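# Move the long cardboard box from desk to aisle-end shelf

## Task

Pick up the long cardboard box lying on the desk and set it down on a shelf in the final section of shelving at the far end of the aisle (either side of the aisle is fine). It must rest directly on the shelf board, not on top of a carton, and no part of it may overhang the shelf's front edge. The robot must not fall over or be left leaning, or the task fails.

## Robot and tools

ROBOT. TidyBot++: a mobile base 0.54 m long, 0.50 m wide and 0.38 m tall on four powered casters. It carries one seven-joint arm with a two-finger gripper. The shoulder sits 0.12 m ahead of the base centre and 0.68 m above the floor. Segment lengths are 0.42 m (upper arm), 0.31 m (forearm) and 0.31 m (wrist to hand point). The arm starts folded with the hand pointing down, reaching up to 0.08 m past the base front. Cameras: base_camera on the base, and wrist_camera, which looks along the hand.

FRAMES. Base frame: origin on the floor under the base centre, x forward, y left, z up, in metres. Odometry frame: the base frame as it was when the scene began. base_odometry gives x, y and heading (rad, left positive, -3.142 to 3.142). It only counts wheel turns, so slip looks like travel, and it drifts a few cm over many moves. base_tilt gives forward and right lean in degrees, with about 1 degree of fixed bias.

move. Sends one action and returns the state plus any requested images. Its parts start together.
- base: an object with any of translate_m (forward positive, -2 to 2 m), strafe_m (left positive, -2 to 2 m), rotate_rad (counter-clockwise seen from above positive, -6.3 to 6.3 rad). These are offsets from where the base last reported itself, along its own axes at that moment; it drives straight there.
- joints: absolute targets in radians, by name. joint_1_rad (any angle; positive turns the arm clockwise from above, opposite to heading), joint_2_rad shoulder (-2.249 to 2.249; 0 is upper arm vertical, positive leans forward), joint_3_rad (any angle), joint_4_rad elbow (-2.579 to 2.579; 0 straight, negative bends forward when joint_3_rad is 3.14), joint_5_rad (any angle), joint_6_rad wrist (-2.099 to 2.099; negative bends the hand forward), joint_7_rad (any angle; at 1.57 with the hand down the fingers open left-right). gripper_pos is 0 (open) to 1 (closed). Any-angle joints take the short way round; send steps under half a turn to go further.
- target: one list of seven numbers [x, y, z, qw, qx, qy, qz], an absolute pose of the hand point (centre of the closed finger pads) in the base frame, metres then a unit quaternion, the same form as the hand_pose line. Hand z points out along the fingers; fingers open along hand y. With target, joints may only contain gripper_pos.
- speeds: caps for this action only: translate_m and strafe_m 0.05 to 0.5 m/s (give one value for a combined move), rotate_rad 0.1 to 1.57 rad/s, gripper_pos 0.234 to 0.993 per s. Defaults are the maxima.
- min_time_s: 0.1 to 8 s, the shortest duration for each arm motion.
- cameras: list of "base_camera", "wrist_camera" or "all"; [] for none. Omitted: all images for an empty move, none otherwise.
- blocking: true (default) returns when everything is at rest; false returns after about half a second while motion continues. A new move overrides only the joints or base it names.
An empty move just reports state and images.

wait: seconds (0 to 10), optional cameras. Returns early once running moves settle. stop: optional cameras; brakes all running motions. zoom_image: camera (base_camera or wrist_camera) and region [x0, y0, x1, y1] in pixels from the top-left, at most 504 by 504, on the newest image. finished_scene: scene, the current scene number; call nothing after it.

RESULTS. base_status, joint_status and hand_status report done, moving, off_target (resting short of target, maybe still pushing), not_followed (target withheld, e.g. self-collision with a cause line, or pose unreachable), contact_stop and time_out (real stops; target dropped), torque_fault, limit_stop_at_motor_heat. If a call is refused or suffers a stop you did not order, the later move, wait and finished_scene calls in that reply are skipped. hand_pose is the measured hand; hand_target is where the joint targets would put it. motor_effort is percent of maximum torque, peak in brackets. on_its_own lists uncommanded actions; "earlier move" shows a non-blocking move's progress. Warnings: ARM HIT, MOTOR HOT (60 °C), OVER-TEMPERATURE FAULT (75 °C, arm sinks and pauses; resend targets afterwards).

HAND TIPS. After a done target the hand is usually within 3 cm; correct by adding (wanted minus measured hand_pose) to the last target. Holding a load, the arm sags; fix it the same way, and to hold still resend hand_target, never hand_pose or the read joint angles. Poses low and close in front pointing forward go badly and can drive the arm into the base, which is not checked. Pointing straight down the hand reaches at most about 0.94 m high, near the base only. Unreachable poses wander and end in time_out.

GRIPPER. Pad gap is roughly 85 x (1 - gripper_pos) mm. A spring makes empty fingers sit a few mm tighter than they read, so contact comes early. When stopped by an object the fingers lock and squeeze about 100 to 140 N (less at low gripper speed). The box is empty and crushes easily: close slowly, only about 0.01 past first touch. Closed fingertips extend 19 mm past the hand point and move 13 mm outward while closing.

AVOID. The arm does not dodge obstacles and keeps pushing when blocked; torque limits are 104.5 N m (joints 1 to 4) and 51.3 N m (5 to 7), and exceeding them freezes the arm. Don't drive or turn while the arm is caught on anything higher than about 0.6 m, don't swing a stretched arm sideways, and don't reach far out from the folded pose over nearby furniture: the robot can tip. Backing off or retracting the arm recovers a slight lean. No drops, releasing a moving box, slamming, hard grips on a resting box, or heavy pulls on the gripper. Set the box gently down, fully behind the shelf's front edge, then release. Loose objects may occasionally get nudged.

Each tool is called after "Call:" in YAML: its name, and indented under it one key for each argument.

## Session

Call:
move:

Scene clock: 0.00 s.
Motor temperatures (°C): [28 28 24 31 32 42 39]
base_odometry: x=+0.000 y=+0.000 heading=+0.000
base_tilt: forward=+0.4 right=-0.4
base_status: not commanded
joint_positions: joint_1_rad=+0.049 joint_2_rad=-0.302 joint_3_rad=+3.189 joint_4_rad=-2.545 joint_5_rad=+0.002 joint_6_rad=-0.901 joint_7_rad=+1.561 gripper_pos=+0.002
joint_status: not commanded
motor_effort: joint_1_rad=-1 joint_2_rad=-4 joint_3_rad=-1 joint_4_rad=+11 joint_5_rad=+0 joint_6_rad=+0 joint_7_rad=-1
hand_pose: x=+0.2394 y=-0.0090 z=+0.5767 quat_wxyz=(-0.006, +0.999, -0.052, -0.001) (m; base frame)
hand_target: x=+0.2388 y=-0.0090 z=+0.5764 quat_wxyz=(-0.006, +0.999, -0.052, -0.001) (m; base frame)
hand_status: not commanded
pictures: base_camera, wrist_camera
Images, in order (width x height): base_camera 644x364, wrist_camera 644x476.

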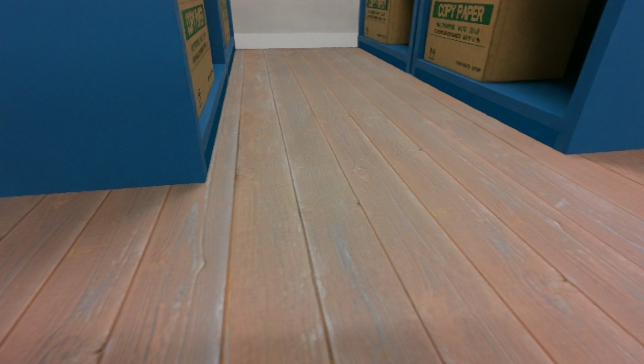

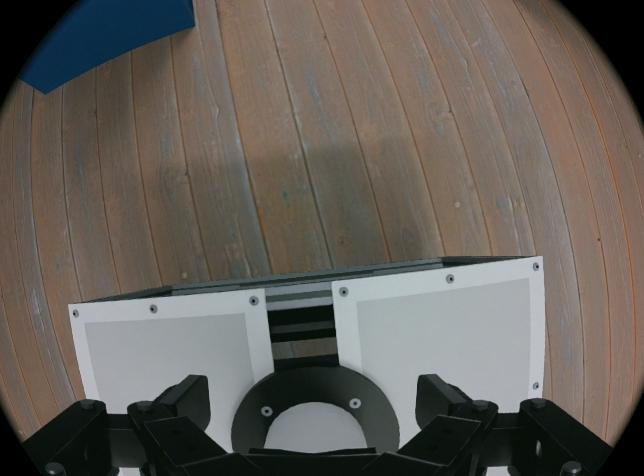

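Call:
move:
  joints: {"joint_6_rad": 0.6}
  cameras: ["all"]

Scene clock: 2.37 s.
move: done
base_odometry: x=+0.000 y=+0.000 heading=+0.000
base_tilt: forward=+0.4 right=-0.3
base_status: not commanded
joint_positions: joint_1_rad=+0.049 joint_2_rad=-0.302 joint_3_rad=+3.189 joint_4_rad=-2.545 joint_5_rad=+0.002 joint_6_rad=+0.499 joint_7_rad=+1.561 gripper_pos=+0.002
joint_status: all done
motor_effort: joint_1_rad=+0(1) joint_2_rad=-8(8) joint_3_rad=-1(1) joint_4_rad=+15(16) joint_5_rad=+0(0) joint_6_rad=+9(9) joint_7_rad=-1(1)
hand_pose: x=+0.5450 y=-0.0411 z=+0.8342 quat_wxyz=(+0.022, +0.764, -0.044, +0.643)
hand_target: x=+0.5485 y=-0.0418 z=+0.8648 quat_wxyz=(+0.024, +0.731, -0.042, +0.680)
hand_status: not commanded
pictures: base_camera, wrist_camera
Images, in order (width x height): base_camera 644x364, wrist_camera 644x476.

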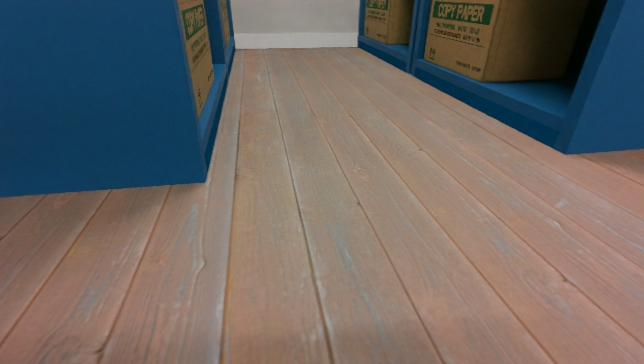

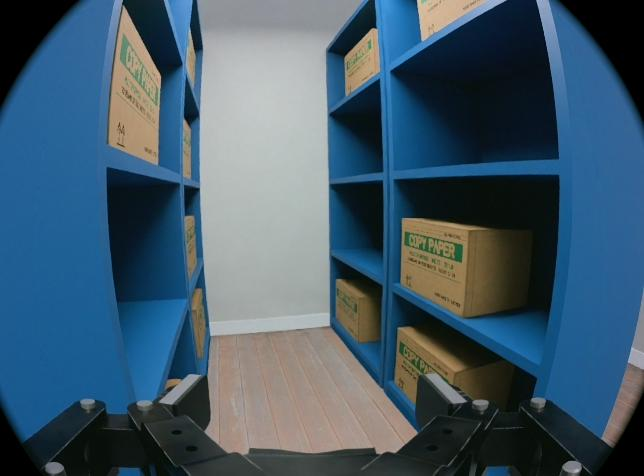

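Call:
move:
  joints: {"joint_1_rad": -1.57, "joint_6_rad": 0.7}
  cameras: ["wrist_camera"]
  min_time_s: 2

Call:
move:
  joints: {"joint_1_rad": -3.1}
  cameras: ["wrist_camera"]
  min_time_s: 2

Call:
move:
  joints: {"joint_1_rad": 1.57}
  cameras: ["wrist_camera"]
  min_time_s: 2

Scene clock: 5.40 s.
move: done
base_odometry: x=+0.000 y=+0.000 heading=+0.000
base_tilt: forward=+0.4 right=-0.3
base_status: not commanded
joint_positions: joint_1_rad=-1.551 joint_2_rad=-0.302 joint_3_rad=+3.189 joint_4_rad=-2.545 joint_5_rad=+0.002 joint_6_rad=+0.596 joint_7_rad=+1.561 gripper_pos=+0.002
joint_status: all done
motor_effort: joint_1_rad=+0(1) joint_2_rad=-8(8) joint_3_rad=-1(2) joint_4_rad=+15(17) joint_5_rad=+0(1) joint_6_rad=+9(9) joint_7_rad=-1(1)
hand_pose: x=+0.1480 y=+0.4307 z=+0.8643 quat_wxyz=(-0.471, +0.540, +0.496, +0.490)
hand_target: x=+0.1404 y=+0.4317 z=+0.8959 quat_wxyz=(-0.501, +0.510, +0.476, +0.512)
hand_status: not commanded
Images, in order (width x height): wrist_camera 644x476.

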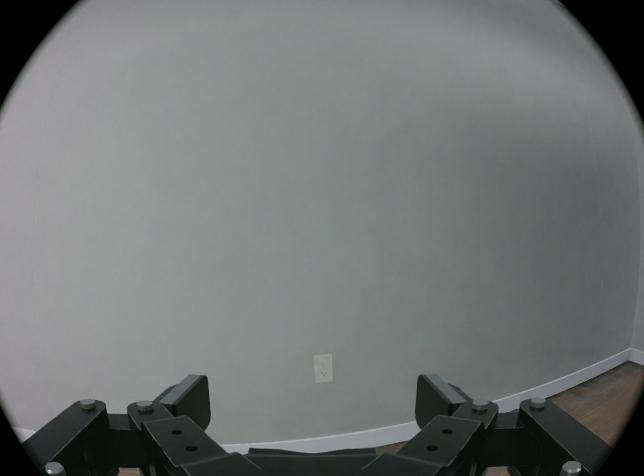

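Scene clock: 8.17 s.
move: done
base_odometry: x=+0.000 y=+0.000 heading=+0.000
base_tilt: forward=+0.4 right=-0.3
base_status: not commanded
joint_positions: joint_1_rad=-3.081 joint_2_rad=-0.302 joint_3_rad=+3.189 joint_4_rad=-2.545 joint_5_rad=+0.002 joint_6_rad=+0.597 joint_7_rad=+1.561 gripper_pos=+0.002
joint_status: all done
motor_effort: joint_1_rad=+0(1) joint_2_rad=-8(8) joint_3_rad=-1(2) joint_4_rad=+16(16) joint_5_rad=+0(1) joint_6_rad=+9(9) joint_7_rad=-1(2)
hand_pose: x=-0.3102 y=+0.0465 z=+0.8645 quat_wxyz=(-0.679, +0.046, +0.732, +0.028)
hand_target: x=-0.3115 y=+0.0390 z=+0.8959 quat_wxyz=(-0.716, +0.038, +0.697, +0.023)
hand_status: not commanded
Images, in order (width x height): wrist_camera 644x476.

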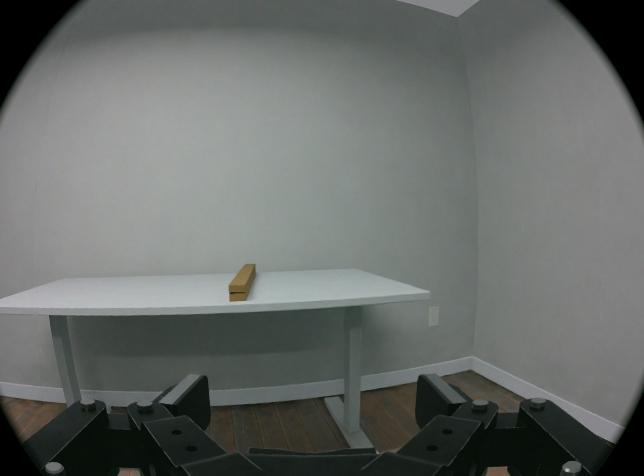

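Scene clock: 11.00 s.
move: done
base_odometry: x=+0.000 y=+0.000 heading=+0.000
base_tilt: forward=+0.4 right=-0.3
base_status: not commanded
joint_positions: joint_1_rad=-4.694 joint_2_rad=-0.302 joint_3_rad=+3.189 joint_4_rad=-2.545 joint_5_rad=+0.002 joint_6_rad=+0.597 joint_7_rad=+1.561 gripper_pos=+0.002
joint_status: all done
motor_effort: joint_1_rad=+0(1) joint_2_rad=-8(9) joint_3_rad=-1(1) joint_4_rad=+16(17) joint_5_rad=+0(1) joint_6_rad=+9(9) joint_7_rad=-1(1)
hand_pose: x=+0.0907 y=-0.4308 z=+0.8645 quat_wxyz=(-0.490, -0.496, +0.540, -0.471)
hand_target: x=+0.0983 y=-0.4318 z=+0.8959 quat_wxyz=(-0.512, -0.477, +0.510, -0.501)
hand_status: not commanded
Images, in order (width x height): wrist_camera 644x476.

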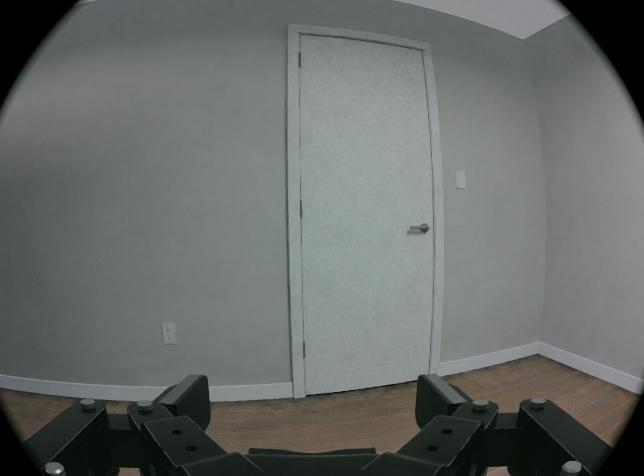

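Call:
move:
  joints: {"joint_1_rad": -3.14}
  cameras: ["wrist_camera"]
  min_time_s: 2

Call:
zoom_image:
  camera: "wrist_camera"
  region: [150, 220, 350, 340]

Scene clock: 13.93 s.
move: done
base_odometry: x=+0.000 y=+0.000 heading=+0.000
base_tilt: forward=+0.3 right=-0.3
base_status: not commanded
joint_positions: joint_1_rad=-3.159 joint_2_rad=-0.302 joint_3_rad=+3.189 joint_4_rad=-2.545 joint_5_rad=+0.002 joint_6_rad=+0.597 joint_7_rad=+1.561 gripper_pos=+0.002
joint_status: all done
motor_effort: joint_1_rad=+0(2) joint_2_rad=-8(9) joint_3_rad=-1(2) joint_4_rad=+15(17) joint_5_rad=+0(1) joint_6_rad=+9(9) joint_7_rad=-1(2)
hand_pose: x=-0.3125 y=+0.0132 z=+0.8645 quat_wxyz=(-0.680, +0.018, +0.733, +0.001)
hand_target: x=-0.3127 y=+0.0217 z=+0.8959 quat_wxyz=(-0.716, +0.024, +0.697, +0.008)
hand_status: not commanded
Images, in order (width x height): wrist_camera 644x476.

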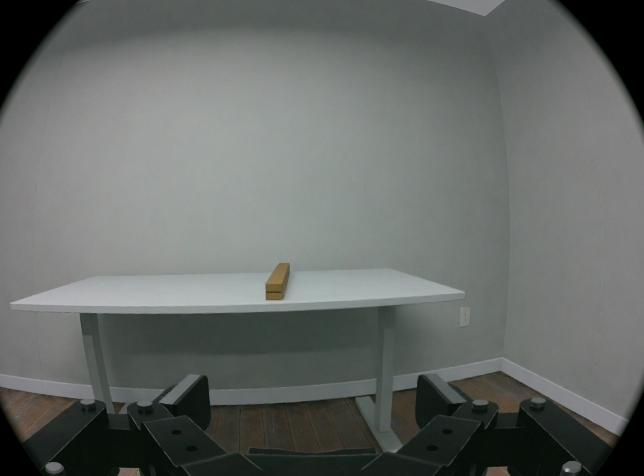

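Scaled by 2.520.

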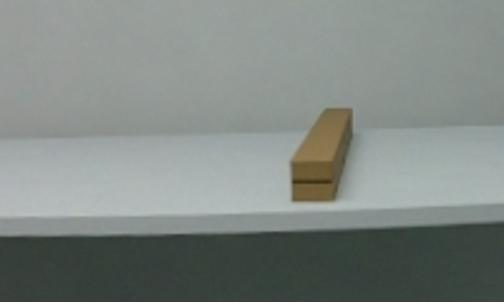

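Call:
move:
  base: {"rotate_rad": 3.2}
  speeds: {"rotate_rad": 1.0}
  joints: {"joint_1_rad": 0.0, "joint_3_rad": 3.14, "joint_6_rad": -0.5}
  min_time_s: 3
  cameras: ["all"]

Scene clock: 19.13 s.
move: done
base_odometry: x=+0.000 y=+0.000 heading=-3.084
base_tilt: forward=+0.4 right=-0.3
base_status: done
joint_positions: joint_1_rad=-6.266 joint_2_rad=-0.302 joint_3_rad=+3.150 joint_4_rad=-2.545 joint_5_rad=+0.002 joint_6_rad=-0.421 joint_7_rad=+1.561 gripper_pos=+0.002
joint_status: all done
motor_effort: joint_1_rad=+0(2) joint_2_rad=-5(8) joint_3_rad=-1(3) joint_4_rad=+13(16) joint_5_rad=+0(1) joint_6_rad=+4(9) joint_7_rad=-1(2)
hand_pose: x=+0.3830 y=-0.0053 z=+0.6115 quat_wxyz=(-0.001, -0.971, +0.017, -0.237)
hand_target: x=+0.3600 y=+0.0014 z=+0.6005 quat_wxyz=(+0.000, -0.980, +0.003, -0.198)
hand_status: not commanded
pictures: base_camera, wrist_camera
Images, in order (width x height): base_camera 644x364, wrist_camera 644x476.

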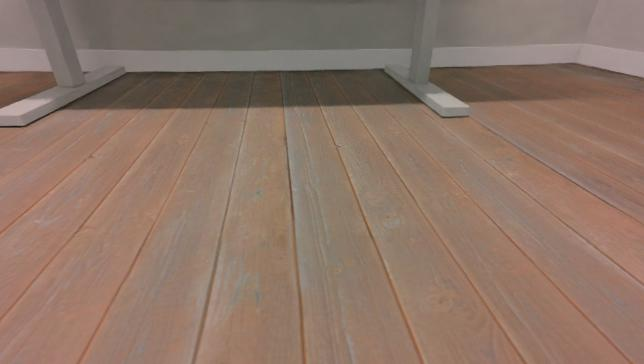

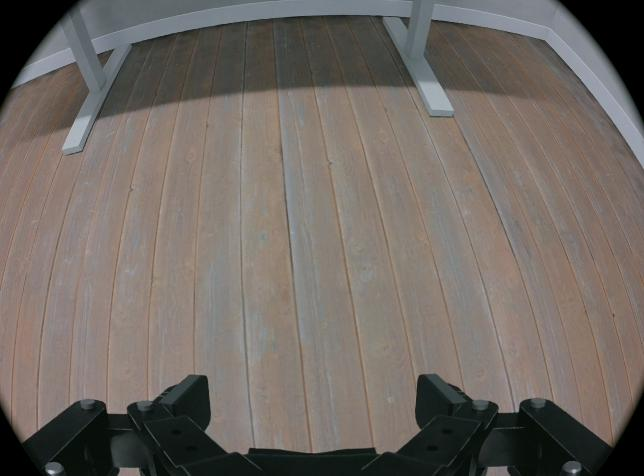

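Call:
move:
  joints: {"joint_6_rad": 0.45}
  cameras: ["wrist_camera"]

Scene clock: 20.83 s.
move: done
base_odometry: x=+0.000 y=+0.000 heading=-3.084
base_tilt: forward=+0.4 right=-0.4
base_status: not commanded
joint_positions: joint_1_rad=-6.266 joint_2_rad=-0.302 joint_3_rad=+3.150 joint_4_rad=-2.545 joint_5_rad=+0.002 joint_6_rad=+0.355 joint_7_rad=+1.561 gripper_pos=+0.002
joint_status: all done
motor_effort: joint_1_rad=+0(1) joint_2_rad=-8(8) joint_3_rad=-1(1) joint_4_rad=+15(16) joint_5_rad=+0(0) joint_6_rad=+8(8) joint_7_rad=-1(1)
hand_pose: x=+0.5355 y=-0.0091 z=+0.7908 quat_wxyz=(-0.004, -0.810, +0.014, -0.587)
hand_target: x=+0.5430 y=+0.0023 z=+0.8186 quat_wxyz=(+0.003, -0.781, +0.002, -0.624)
hand_status: not commanded
Images, in order (width x height): wrist_camera 644x476.

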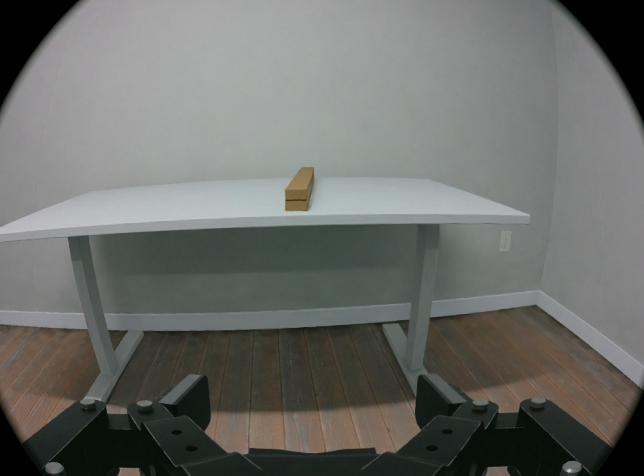

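Call:
zoom_image:
  camera: "wrist_camera"
  region: [222, 140, 382, 240]

Call:
move:
  base: {"rotate_rad": 0.13}
  cameras: ["wrist_camera"]

Scaled by 3.150.

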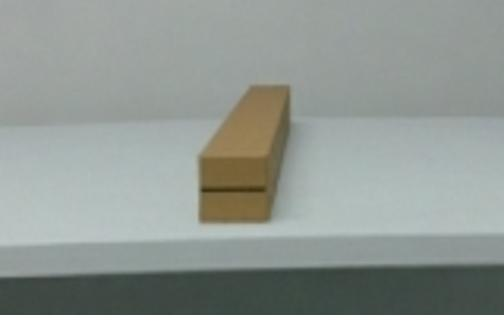

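Scene clock: 22.43 s.
move: done
base_odometry: x=+0.000 y=+0.000 heading=-2.954
base_tilt: forward=+0.4 right=-0.4
base_status: done
joint_positions: joint_1_rad=-6.272 joint_2_rad=-0.302 joint_3_rad=+3.144 joint_4_rad=-2.545 joint_5_rad=+0.002 joint_6_rad=+0.355 joint_7_rad=+1.561 gripper_pos=+0.002
joint_status: not commanded
motor_effort: joint_1_rad=+0(1) joint_2_rad=-8(8) joint_3_rad=-1(2) joint_4_rad=+16(16) joint_5_rad=+0(1) joint_6_rad=+8(8) joint_7_rad=-1(1)
hand_pose: x=+0.5355 y=-0.0044 z=+0.7907 quat_wxyz=(-0.001, -0.810, +0.009, -0.587)
hand_target: x=+0.5430 y=+0.0023 z=+0.8186 quat_wxyz=(+0.003, -0.781, +0.002, -0.624)
hand_status: not commanded
Images, in order (width x height): wrist_camera 644x476.

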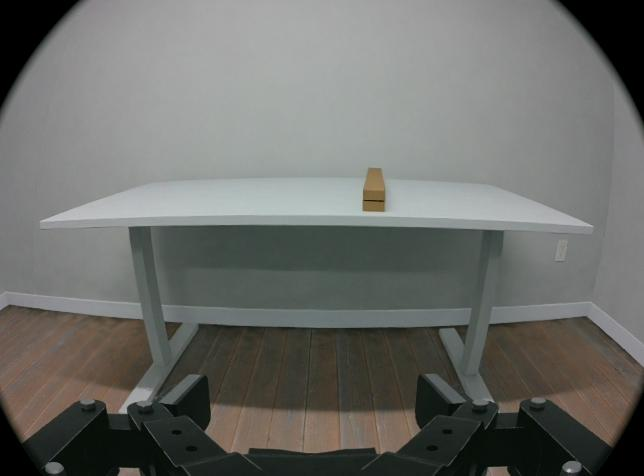

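Call:
move:
  base: {"rotate_rad": -0.13}
  cameras: ["wrist_camera"]

Call:
move:
  base: {"translate_m": 0.3}
  cameras: ["all"]

Call:
zoom_image:
  camera: "wrist_camera"
  region: [222, 140, 382, 240]

Scene clock: 23.90 s.
move: done
base_odometry: x=+0.000 y=+0.000 heading=-3.084
base_tilt: forward=+0.3 right=-0.4
base_status: done
joint_positions: joint_1_rad=-6.272 joint_2_rad=-0.302 joint_3_rad=+3.144 joint_4_rad=-2.545 joint_5_rad=+0.002 joint_6_rad=+0.355 joint_7_rad=+1.561 gripper_pos=+0.002
joint_status: not commanded
motor_effort: joint_1_rad=+0(1) joint_2_rad=-7(8) joint_3_rad=-1(2) joint_4_rad=+16(16) joint_5_rad=+0(1) joint_6_rad=+8(8) joint_7_rad=-1(1)
hand_pose: x=+0.5355 y=-0.0041 z=+0.7907 quat_wxyz=(-0.001, -0.810, +0.009, -0.587)
hand_target: x=+0.5430 y=+0.0023 z=+0.8186 quat_wxyz=(+0.003, -0.781, +0.002, -0.624)
hand_status: not commanded
Images, in order (width x height): wrist_camera 644x476.

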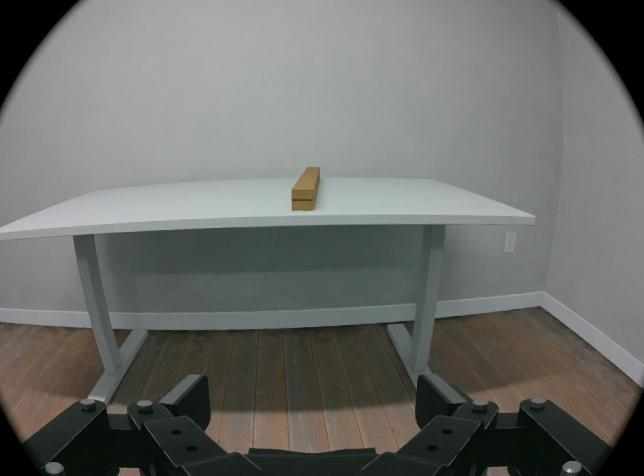

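Scene clock: 25.87 s.
move: done
base_odometry: x=-0.300 y=-0.017 heading=-3.083
base_tilt: forward=+0.5 right=-0.4
base_status: done
joint_positions: joint_1_rad=-6.272 joint_2_rad=-0.300 joint_3_rad=+3.144 joint_4_rad=-2.545 joint_5_rad=+0.002 joint_6_rad=+0.355 joint_7_rad=+1.561 gripper_pos=+0.002
joint_status: not commanded
motor_effort: joint_1_rad=+0(0) joint_2_rad=-8(10) joint_3_rad=-1(1) joint_4_rad=+16(17) joint_5_rad=+0(0) joint_6_rad=+8(8) joint_7_rad=-1(2)
hand_pose: x=+0.5358 y=-0.0041 z=+0.7900 quat_wxyz=(-0.001, -0.810, +0.009, -0.586)
hand_target: x=+0.5430 y=+0.0023 z=+0.8186 quat_wxyz=(+0.003, -0.781, +0.002, -0.624)
hand_status: not commanded
pictures: base_camera, wrist_camera
Images, in order (width x height): base_camera 644x364, wrist_camera 644x476.

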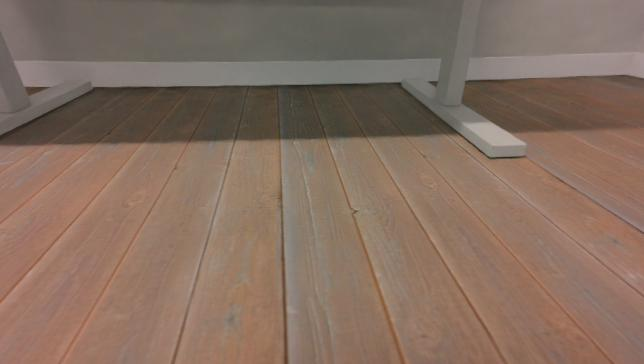

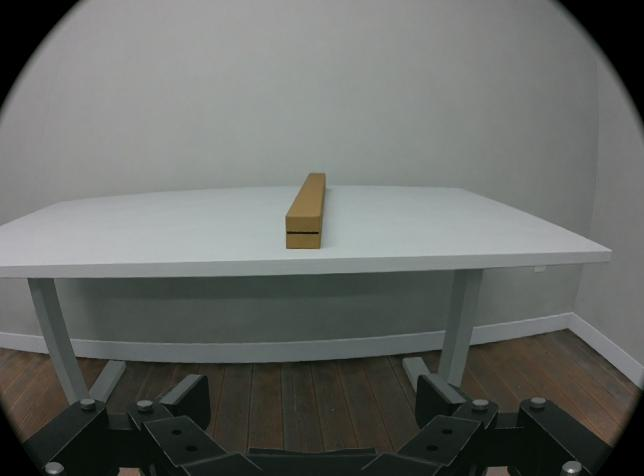

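Scaled by 3.150.

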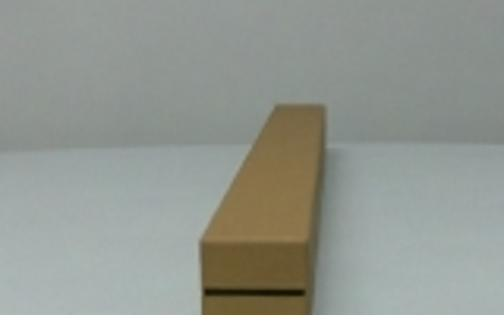

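Call:
move:
  joints: {"joint_6_rad": -0.9}

Call:
move:
  base: {"rotate_rad": 3.15}
  speeds: {"rotate_rad": 1.0}
  cameras: ["base_camera"]

Call:
move:
  joints: {"joint_6_rad": 0.75}
  cameras: ["all"]

Scene clock: 29.03 s.
move: done
base_odometry: x=-0.300 y=-0.017 heading=-3.083
base_tilt: forward=+0.4 right=-0.4
base_status: not commanded
joint_positions: joint_1_rad=-6.272 joint_2_rad=-0.300 joint_3_rad=+3.144 joint_4_rad=-2.545 joint_5_rad=+0.002 joint_6_rad=-0.824 joint_7_rad=+1.561 gripper_pos=+0.002
joint_status: all done
motor_effort: joint_1_rad=+0(1) joint_2_rad=-3(8) joint_3_rad=-1(1) joint_4_rad=+10(16) joint_5_rad=+0(1) joint_6_rad=+1(9) joint_7_rad=-1(1)
hand_pose: x=+0.2629 y=-0.0009 z=+0.5771 quat_wxyz=(+0.000, -0.999, +0.011, -0.036)
hand_target: x=+0.2388 y=+0.0011 z=+0.5762 quat_wxyz=(-0.001, -1.000, +0.004, +0.001)
hand_status: not commanded
pictures: none

Scene clock: 33.17 s.
move: done
base_odometry: x=-0.299 y=-0.017 heading=+0.067
base_tilt: forward=+0.4 right=-0.4
base_status: done
joint_positions: joint_1_rad=-6.272 joint_2_rad=-0.300 joint_3_rad=+3.144 joint_4_rad=-2.545 joint_5_rad=+0.002 joint_6_rad=-0.825 joint_7_rad=+1.561 gripper_pos=+0.002
joint_status: not commanded
motor_effort: joint_1_rad=+0(1) joint_2_rad=-3(4) joint_3_rad=-1(2) joint_4_rad=+11(12) joint_5_rad=+0(1) joint_6_rad=+1(1) joint_7_rad=-1(2)
hand_pose: x=+0.2627 y=-0.0009 z=+0.5771 quat_wxyz=(+0.000, -0.999, +0.011, -0.036)
hand_target: x=+0.2388 y=+0.0011 z=+0.5762 quat_wxyz=(-0.001, -1.000, +0.004, +0.001)
hand_status: not commanded
Images, in order (width x height): base_camera 644x364.

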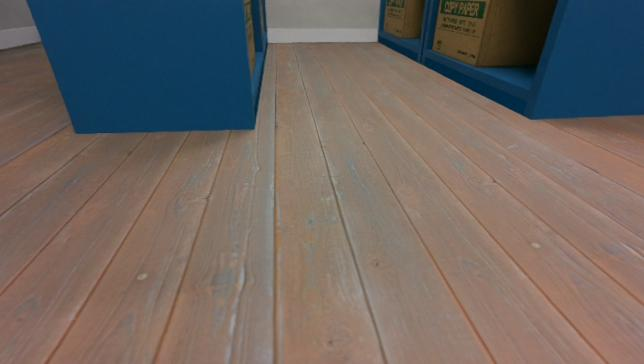

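Scene clock: 35.37 s.
move: done
base_odometry: x=-0.299 y=-0.017 heading=+0.067
base_tilt: forward=+0.4 right=-0.4
base_status: not commanded
joint_positions: joint_1_rad=-6.272 joint_2_rad=-0.300 joint_3_rad=+3.144 joint_4_rad=-2.545 joint_5_rad=+0.002 joint_6_rad=+0.648 joint_7_rad=+1.561 gripper_pos=+0.002
joint_status: all done
motor_effort: joint_1_rad=+0(1) joint_2_rad=-8(8) joint_3_rad=+0(1) joint_4_rad=+16(16) joint_5_rad=+0(0) joint_6_rad=+8(9) joint_7_rad=-1(1)
hand_pose: x=+0.5514 y=-0.0042 z=+0.8796 quat_wxyz=(-0.001, -0.716, +0.008, -0.698)
hand_target: x=+0.5498 y=+0.0025 z=+0.9114 quat_wxyz=(+0.004, -0.679, +0.002, -0.734)
hand_status: not commanded
pictures: base_camera, wrist_camera
Images, in order (width x height): base_camera 644x364, wrist_camera 644x476.

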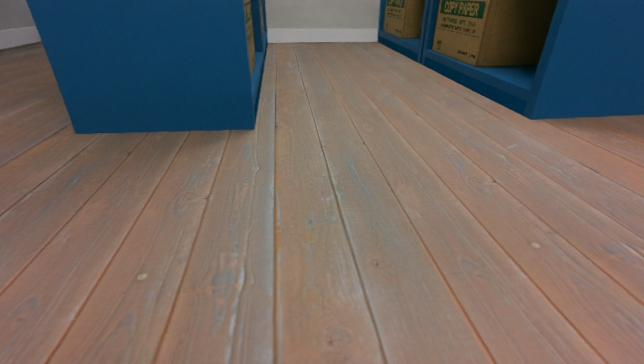

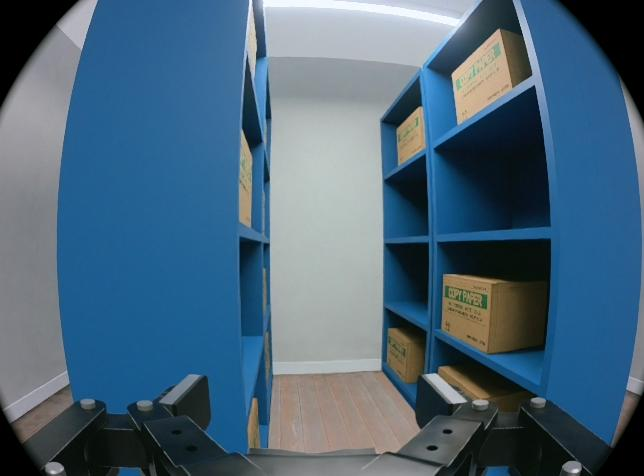

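Call:
move:
  base: {"strafe_m": -0.25}
  cameras: ["all"]

Scene clock: 37.60 s.
move: done
base_odometry: x=-0.283 y=-0.267 heading=+0.067
base_tilt: forward=+0.4 right=-0.3
base_status: done
joint_positions: joint_1_rad=-6.272 joint_2_rad=-0.300 joint_3_rad=+3.144 joint_4_rad=-2.545 joint_5_rad=+0.002 joint_6_rad=+0.648 joint_7_rad=+1.561 gripper_pos=+0.002
joint_status: not commanded
motor_effort: joint_1_rad=+0(1) joint_2_rad=-8(8) joint_3_rad=+0(3) joint_4_rad=+16(17) joint_5_rad=+0(1) joint_6_rad=+9(9) joint_7_rad=-1(2)
hand_pose: x=+0.5514 y=-0.0042 z=+0.8797 quat_wxyz=(-0.001, -0.716, +0.008, -0.698)
hand_target: x=+0.5498 y=+0.0025 z=+0.9114 quat_wxyz=(+0.004, -0.679, +0.002, -0.734)
hand_status: not commanded
pictures: base_camera, wrist_camera
Images, in order (width x height): base_camera 644x364, wrist_camera 644x476.

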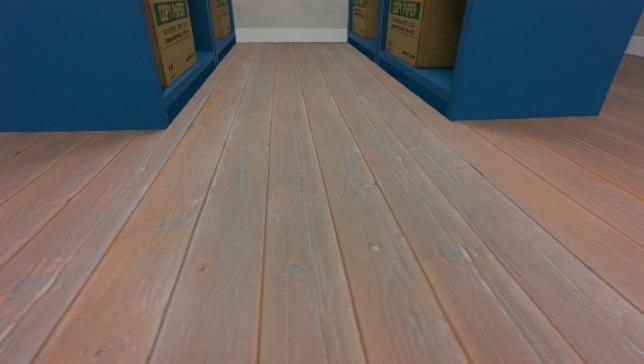

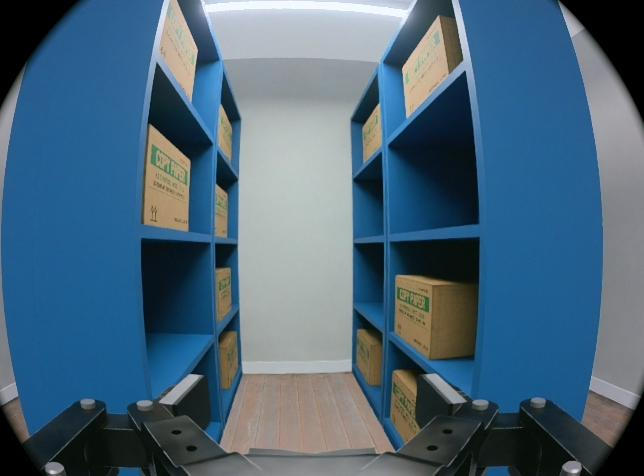

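Call:
move:
  base: {"rotate_rad": 0.107, "strafe_m": -0.1}
  cameras: ["all"]

Scene clock: 39.47 s.
move: done
base_odometry: x=-0.276 y=-0.367 heading=+0.175
base_tilt: forward=+0.5 right=-0.3
base_status: done
joint_positions: joint_1_rad=-6.274 joint_2_rad=-0.300 joint_3_rad=+3.143 joint_4_rad=-2.545 joint_5_rad=+0.002 joint_6_rad=+0.649 joint_7_rad=+1.561 gripper_pos=+0.002
joint_status: not commanded
motor_effort: joint_1_rad=+0(1) joint_2_rad=-8(9) joint_3_rad=-1(2) joint_4_rad=+15(16) joint_5_rad=+0(1) joint_6_rad=+9(9) joint_7_rad=-1(1)
hand_pose: x=+0.5514 y=-0.0029 z=+0.8798 quat_wxyz=(+0.000, -0.716, +0.007, -0.698)
hand_target: x=+0.5498 y=+0.0025 z=+0.9114 quat_wxyz=(+0.004, -0.679, +0.002, -0.734)
hand_status: not commanded
pictures: base_camera, wrist_camera
Images, in order (width x height): base_camera 644x364, wrist_camera 644x476.

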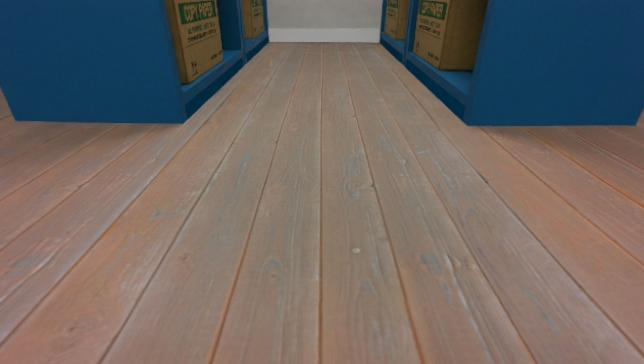

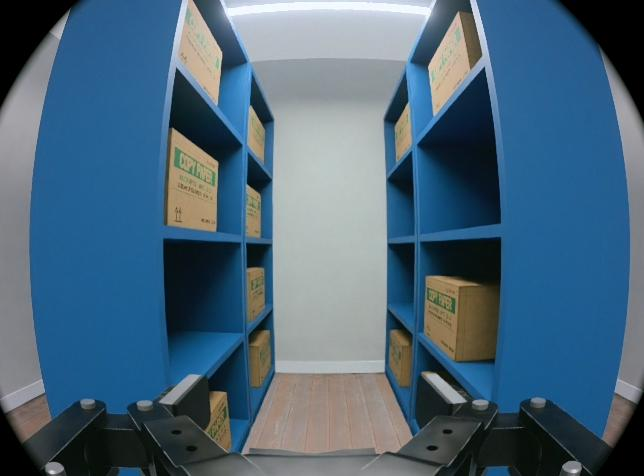

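Call:
move:
  base: {"translate_m": 0.8}
  cameras: ["all"]

Scene clock: 42.57 s.
move: done
base_odometry: x=+0.512 y=-0.228 heading=+0.174
base_tilt: forward=+0.4 right=-0.3
base_status: done
joint_positions: joint_1_rad=-6.274 joint_2_rad=-0.300 joint_3_rad=+3.143 joint_4_rad=-2.545 joint_5_rad=+0.002 joint_6_rad=+0.651 joint_7_rad=+1.561 gripper_pos=+0.002
joint_status: not commanded
motor_effort: joint_1_rad=+0(1) joint_2_rad=-8(10) joint_3_rad=-1(1) joint_4_rad=+15(17) joint_5_rad=+0(1) joint_6_rad=+9(9) joint_7_rad=-1(2)
hand_pose: x=+0.5514 y=-0.0029 z=+0.8805 quat_wxyz=(+0.000, -0.715, +0.007, -0.699)
hand_target: x=+0.5498 y=+0.0025 z=+0.9114 quat_wxyz=(+0.004, -0.679, +0.002, -0.734)
hand_status: not commanded
pictures: base_camera, wrist_camera
Images, in order (width x height): base_camera 644x364, wrist_camera 644x476.

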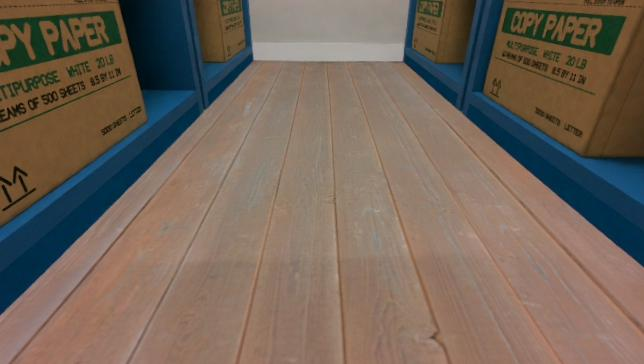

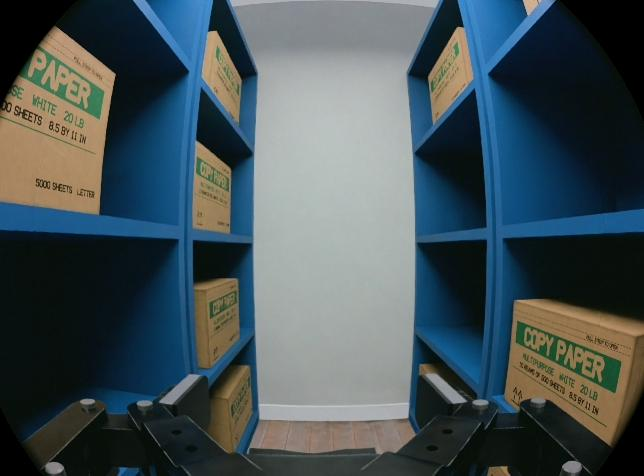

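Call:
zoom_image:
  camera: "wrist_camera"
  region: [160, 180, 520, 300]

Call:
move:
  base: {"strafe_m": 0.08}
  cameras: ["wrist_camera"]

Call:
zoom_image:
  camera: "wrist_camera"
  region: [160, 180, 520, 300]

Scaled by 1.400.

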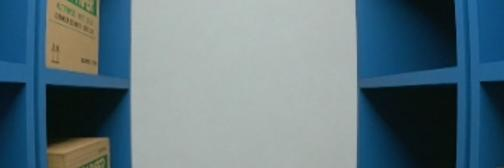

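Scene clock: 44.93 s.
move: done
base_odometry: x=+0.498 y=-0.149 heading=+0.174
base_tilt: forward=+0.4 right=-0.4
base_status: done
joint_positions: joint_1_rad=-6.275 joint_2_rad=-0.300 joint_3_rad=+3.140 joint_4_rad=-2.545 joint_5_rad=+0.002 joint_6_rad=+0.651 joint_7_rad=+1.561 gripper_pos=+0.002
joint_status: not commanded
motor_effort: joint_1_rad=+0(1) joint_2_rad=-8(8) joint_3_rad=-1(2) joint_4_rad=+15(17) joint_5_rad=+0(1) joint_6_rad=+9(9) joint_7_rad=-1(1)
hand_pose: x=+0.5514 y=-0.0015 z=+0.8805 quat_wxyz=(+0.001, -0.715, +0.005, -0.699)
hand_target: x=+0.5498 y=+0.0025 z=+0.9114 quat_wxyz=(+0.004, -0.679, +0.002, -0.734)
hand_status: not commanded
Images, in order (width x height): wrist_camera 644x476.

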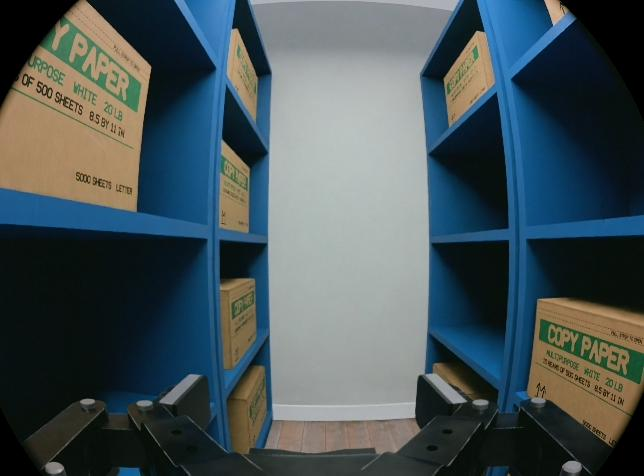

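Scaled by 1.400.

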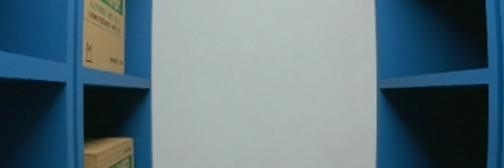

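Call:
move:
  base: {"translate_m": 0.9, "strafe_m": -0.09}
  cameras: ["all"]

Scene clock: 51.87 s.
move: done
base_odometry: x=+1.400 y=-0.081 heading=+0.175
base_tilt: forward=+0.5 right=-0.3
base_status: done
joint_positions: joint_1_rad=-6.275 joint_2_rad=-0.300 joint_3_rad=+3.140 joint_4_rad=-2.545 joint_5_rad=+0.002 joint_6_rad=+0.652 joint_7_rad=+1.561 gripper_pos=+0.002
joint_status: not commanded
motor_effort: joint_1_rad=+0(1) joint_2_rad=-8(10) joint_3_rad=-1(1) joint_4_rad=+16(17) joint_5_rad=+0(1) joint_6_rad=+9(9) joint_7_rad=-1(1)
hand_pose: x=+0.5514 y=-0.0015 z=+0.8809 quat_wxyz=(+0.001, -0.715, +0.005, -0.699)
hand_target: x=+0.5498 y=+0.0025 z=+0.9114 quat_wxyz=(+0.004, -0.679, +0.002, -0.734)
hand_status: not commanded
pictures: base_camera, wrist_camera
Images, in order (width x height): base_camera 644x364, wrist_camera 644x476.

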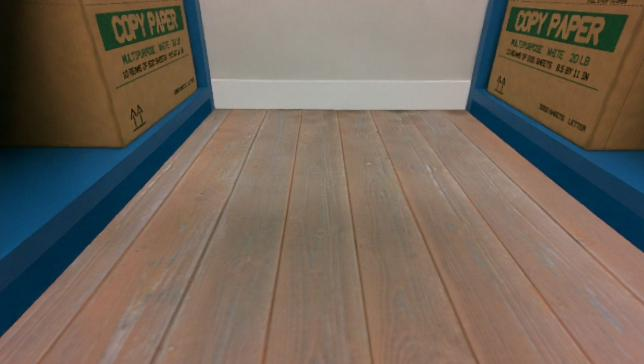

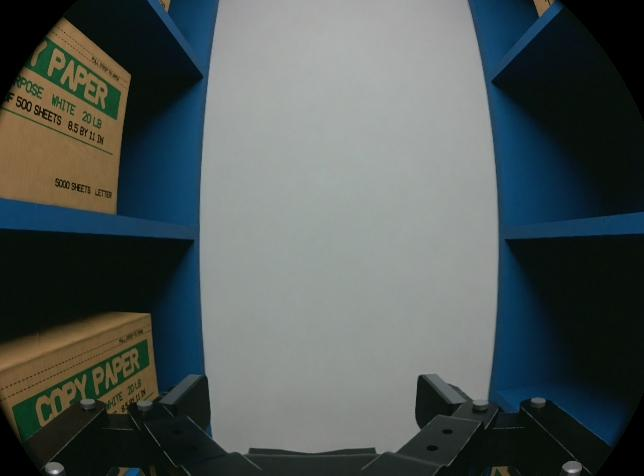

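Call:
move:
  joints: {"joint_2_rad": -0.9, "joint_4_rad": -2.2, "joint_6_rad": -0.2}
  min_time_s: 2
  cameras: ["wrist_camera"]

Call:
move:
  joints: {"joint_1_rad": 0.9}
  min_time_s: 2
  cameras: ["wrist_camera"]

Scene clock: 54.97 s.
move: done
base_odometry: x=+1.400 y=-0.081 heading=+0.175
base_tilt: forward=+0.4 right=-0.3
base_status: not commanded
joint_positions: joint_1_rad=-6.275 joint_2_rad=-0.890 joint_3_rad=+3.140 joint_4_rad=-2.220 joint_5_rad=+0.002 joint_6_rad=-0.117 joint_7_rad=+1.561 gripper_pos=+0.002
joint_status: all done
motor_effort: joint_1_rad=+0(1) joint_2_rad=+6(10) joint_3_rad=+0(1) joint_4_rad=+19(20) joint_5_rad=+0(1) joint_6_rad=+9(10) joint_7_rad=-1(1)
hand_pose: x=+0.4063 y=-0.0006 z=+1.0601 quat_wxyz=(+0.000, -0.662, +0.005, -0.750)
hand_target: x=+0.4028 y=+0.0020 z=+1.0494 quat_wxyz=(+0.003, -0.682, +0.002, -0.732)
hand_status: not commanded
Images, in order (width x height): wrist_camera 644x476.

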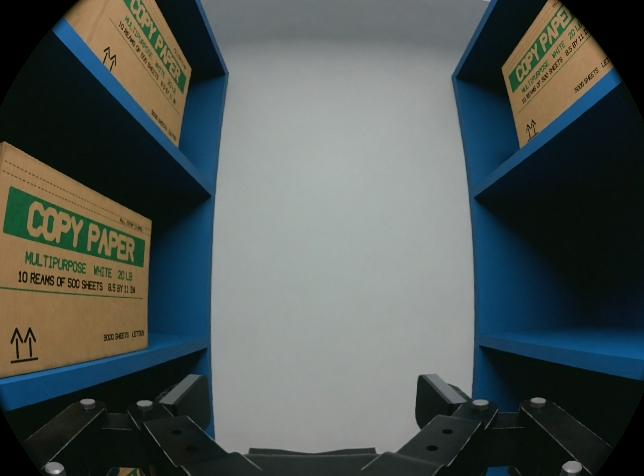

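Scene clock: 57.27 s.
move: done
base_odometry: x=+1.400 y=-0.081 heading=+0.175
base_tilt: forward=+0.4 right=-0.2
base_status: not commanded
joint_positions: joint_1_rad=-5.401 joint_2_rad=-0.890 joint_3_rad=+3.140 joint_4_rad=-2.220 joint_5_rad=+0.002 joint_6_rad=-0.118 joint_7_rad=+1.561 gripper_pos=+0.002
joint_status: all done
motor_effort: joint_1_rad=+0(2) joint_2_rad=+6(6) joint_3_rad=+0(1) joint_4_rad=+18(19) joint_5_rad=+0(1) joint_6_rad=+8(9) joint_7_rad=-1(2)
hand_pose: x=+0.3031 y=-0.2206 z=+1.0597 quat_wxyz=(-0.317, -0.598, +0.285, -0.679)
hand_target: x=+0.2970 y=-0.2211 z=+1.0494 quat_wxyz=(-0.316, -0.613, +0.298, -0.660)
hand_status: not commanded
Images, in order (width x height): wrist_camera 644x476.

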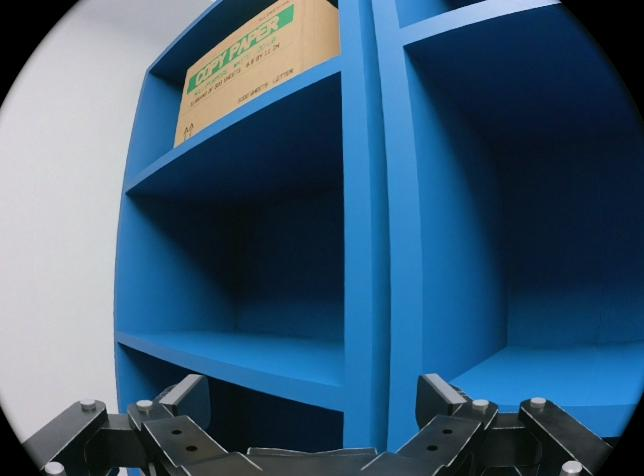

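Call:
move:
  base: {"translate_m": -2.0}
  joints: {"joint_1_rad": 0.0}
  cameras: ["wrist_camera"]

Call:
move:
  base: {"translate_m": 0.1, "strafe_m": 0.354, "rotate_rad": -3.275}
  joints: {"joint_6_rad": -0.7}
  cameras: ["wrist_camera"]

Scene clock: 63.60 s.
move: done
base_odometry: x=-0.569 y=-0.429 heading=+0.174
base_tilt: forward=+0.4 right=-0.3
base_status: done
joint_positions: joint_1_rad=-6.265 joint_2_rad=-0.894 joint_3_rad=+3.140 joint_4_rad=-2.219 joint_5_rad=+0.002 joint_6_rad=-0.121 joint_7_rad=+1.561 gripper_pos=+0.002
joint_status: all done
motor_effort: joint_1_rad=+0(2) joint_2_rad=+6(8) joint_3_rad=+0(1) joint_4_rad=+18(20) joint_5_rad=+0(0) joint_6_rad=+9(9) joint_7_rad=-1(1)
hand_pose: x=+0.4047 y=-0.0033 z=+1.0604 quat_wxyz=(-0.004, -0.662, +0.008, -0.750)
hand_target: x=+0.4028 y=+0.0020 z=+1.0494 quat_wxyz=(+0.003, -0.682, +0.002, -0.732)
hand_status: not commanded
Images, in order (width x height): wrist_camera 644x476.

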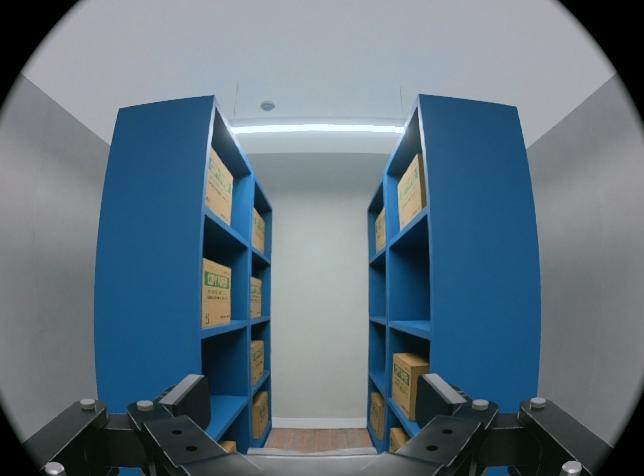

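Scene clock: 67.37 s.
move: done
base_odometry: x=-0.532 y=-0.062 heading=-3.100
base_tilt: forward=+0.4 right=-0.4
base_status: done
joint_positions: joint_1_rad=-6.271 joint_2_rad=-0.894 joint_3_rad=+3.140 joint_4_rad=-2.211 joint_5_rad=+0.002 joint_6_rad=-0.620 joint_7_rad=+1.561 gripper_pos=+0.002
joint_status: all done
motor_effort: joint_1_rad=+0(1) joint_2_rad=+6(7) joint_3_rad=+0(1) joint_4_rad=+17(20) joint_5_rad=+0(1) joint_6_rad=+8(10) joint_7_rad=-1(2)
hand_pose: x=+0.3858 y=-0.0019 z=+0.9129 quat_wxyz=(-0.002, -0.824, +0.008, -0.567)
hand_target: x=+0.3754 y=+0.0015 z=+0.8979 quat_wxyz=(+0.002, -0.841, +0.003, -0.540)
hand_status: not commanded
Images, in order (width x height): wrist_camera 644x476.

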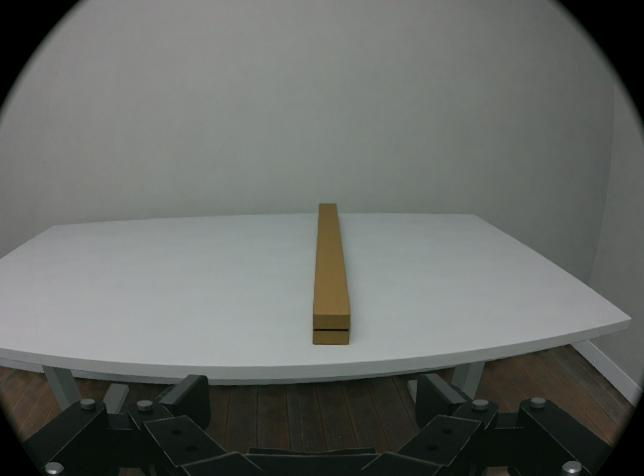

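Call:
move:
  base: {"translate_m": 0.27, "strafe_m": -0.005, "rotate_rad": -0.02}
  speeds: {"translate_m": 0.25}
  cameras: ["wrist_camera"]

Call:
zoom_image:
  camera: "wrist_camera"
  region: [242, 220, 402, 476]

Scene clock: 69.73 s.
move: done
base_odometry: x=-0.802 y=-0.069 heading=-3.120
base_tilt: forward=+0.4 right=-0.4
base_status: done
joint_positions: joint_1_rad=-6.271 joint_2_rad=-0.896 joint_3_rad=+3.140 joint_4_rad=-2.211 joint_5_rad=+0.002 joint_6_rad=-0.621 joint_7_rad=+1.561 gripper_pos=+0.002
joint_status: not commanded
motor_effort: joint_1_rad=+0(1) joint_2_rad=+6(9) joint_3_rad=+0(1) joint_4_rad=+18(19) joint_5_rad=+0(0) joint_6_rad=+8(9) joint_7_rad=-1(2)
hand_pose: x=+0.3855 y=-0.0018 z=+0.9130 quat_wxyz=(-0.002, -0.824, +0.008, -0.567)
hand_target: x=+0.3754 y=+0.0015 z=+0.8979 quat_wxyz=(+0.002, -0.841, +0.003, -0.540)
hand_status: not commanded
Images, in order (width x height): wrist_camera 644x476.

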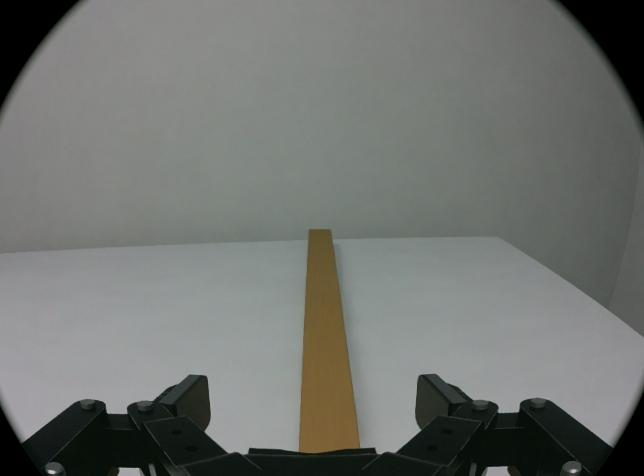

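Scaled by 1.969.

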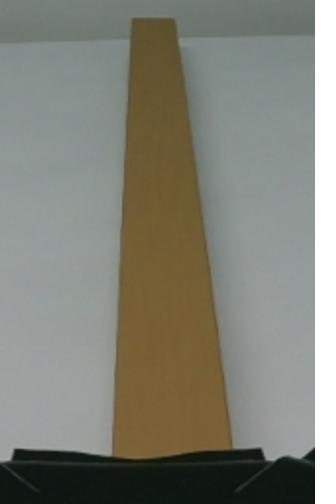

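Call:
move:
  joints: {"joint_1_rad": 0.0, "joint_2_rad": 0.1225, "joint_3_rad": 3.1416, "joint_4_rad": -1.506, "joint_5_rad": 0.0, "joint_6_rad": -0.78, "joint_7_rad": 1.571}
  min_time_s: 3
  cameras: ["wrist_camera"]

Scene clock: 73.50 s.
move: done
base_odometry: x=-0.802 y=-0.069 heading=-3.120
base_tilt: forward=+0.5 right=-0.4
base_status: not commanded
joint_positions: joint_1_rad=-6.271 joint_2_rad=+0.111 joint_3_rad=+3.140 joint_4_rad=-1.528 joint_5_rad=+0.002 joint_6_rad=-0.700 joint_7_rad=+1.561 gripper_pos=+0.002
joint_status: all done
motor_effort: joint_1_rad=+0(2) joint_2_rad=-24(26) joint_3_rad=-1(2) joint_4_rad=+17(20) joint_5_rad=+0(1) joint_6_rad=+6(9) joint_7_rad=-1(2)
hand_pose: x=+0.7031 y=-0.0056 z=+0.8619 quat_wxyz=(-0.001, -0.921, +0.009, -0.390)
hand_target: x=+0.6926 y=+0.0014 z=+0.8500 quat_wxyz=(+0.000, -0.934, +0.000, -0.358)
hand_status: not commanded
Images, in order (width x height): wrist_camera 644x476.

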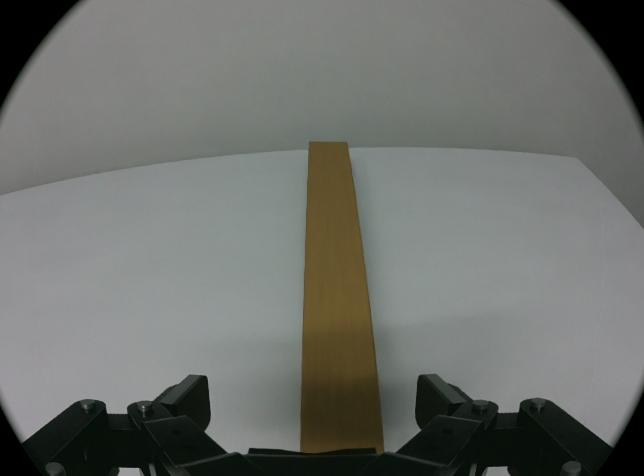

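Call:
move:
  base: {"strafe_m": -0.014}
  speeds: {"strafe_m": 0.05}
  cameras: ["wrist_camera"]

Scene clock: 75.07 s.
move: done
base_odometry: x=-0.803 y=-0.055 heading=-3.120
base_tilt: forward=+0.4 right=-0.3
base_status: done
joint_positions: joint_1_rad=-6.272 joint_2_rad=+0.112 joint_3_rad=+3.141 joint_4_rad=-1.528 joint_5_rad=+0.002 joint_6_rad=-0.701 joint_7_rad=+1.561 gripper_pos=+0.002
joint_status: not commanded
motor_effort: joint_1_rad=+0(2) joint_2_rad=-24(26) joint_3_rad=-1(3) joint_4_rad=+17(18) joint_5_rad=+0(1) joint_6_rad=+6(6) joint_7_rad=-1(1)
hand_pose: x=+0.7031 y=-0.0047 z=+0.8619 quat_wxyz=(-0.001, -0.921, +0.009, -0.390)
hand_target: x=+0.6926 y=+0.0014 z=+0.8500 quat_wxyz=(+0.000, -0.934, +0.000, -0.358)
hand_status: not commanded
Images, in order (width x height): wrist_camera 644x476.

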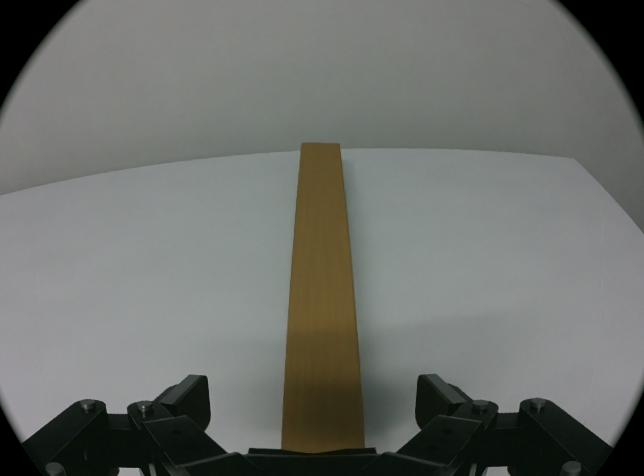

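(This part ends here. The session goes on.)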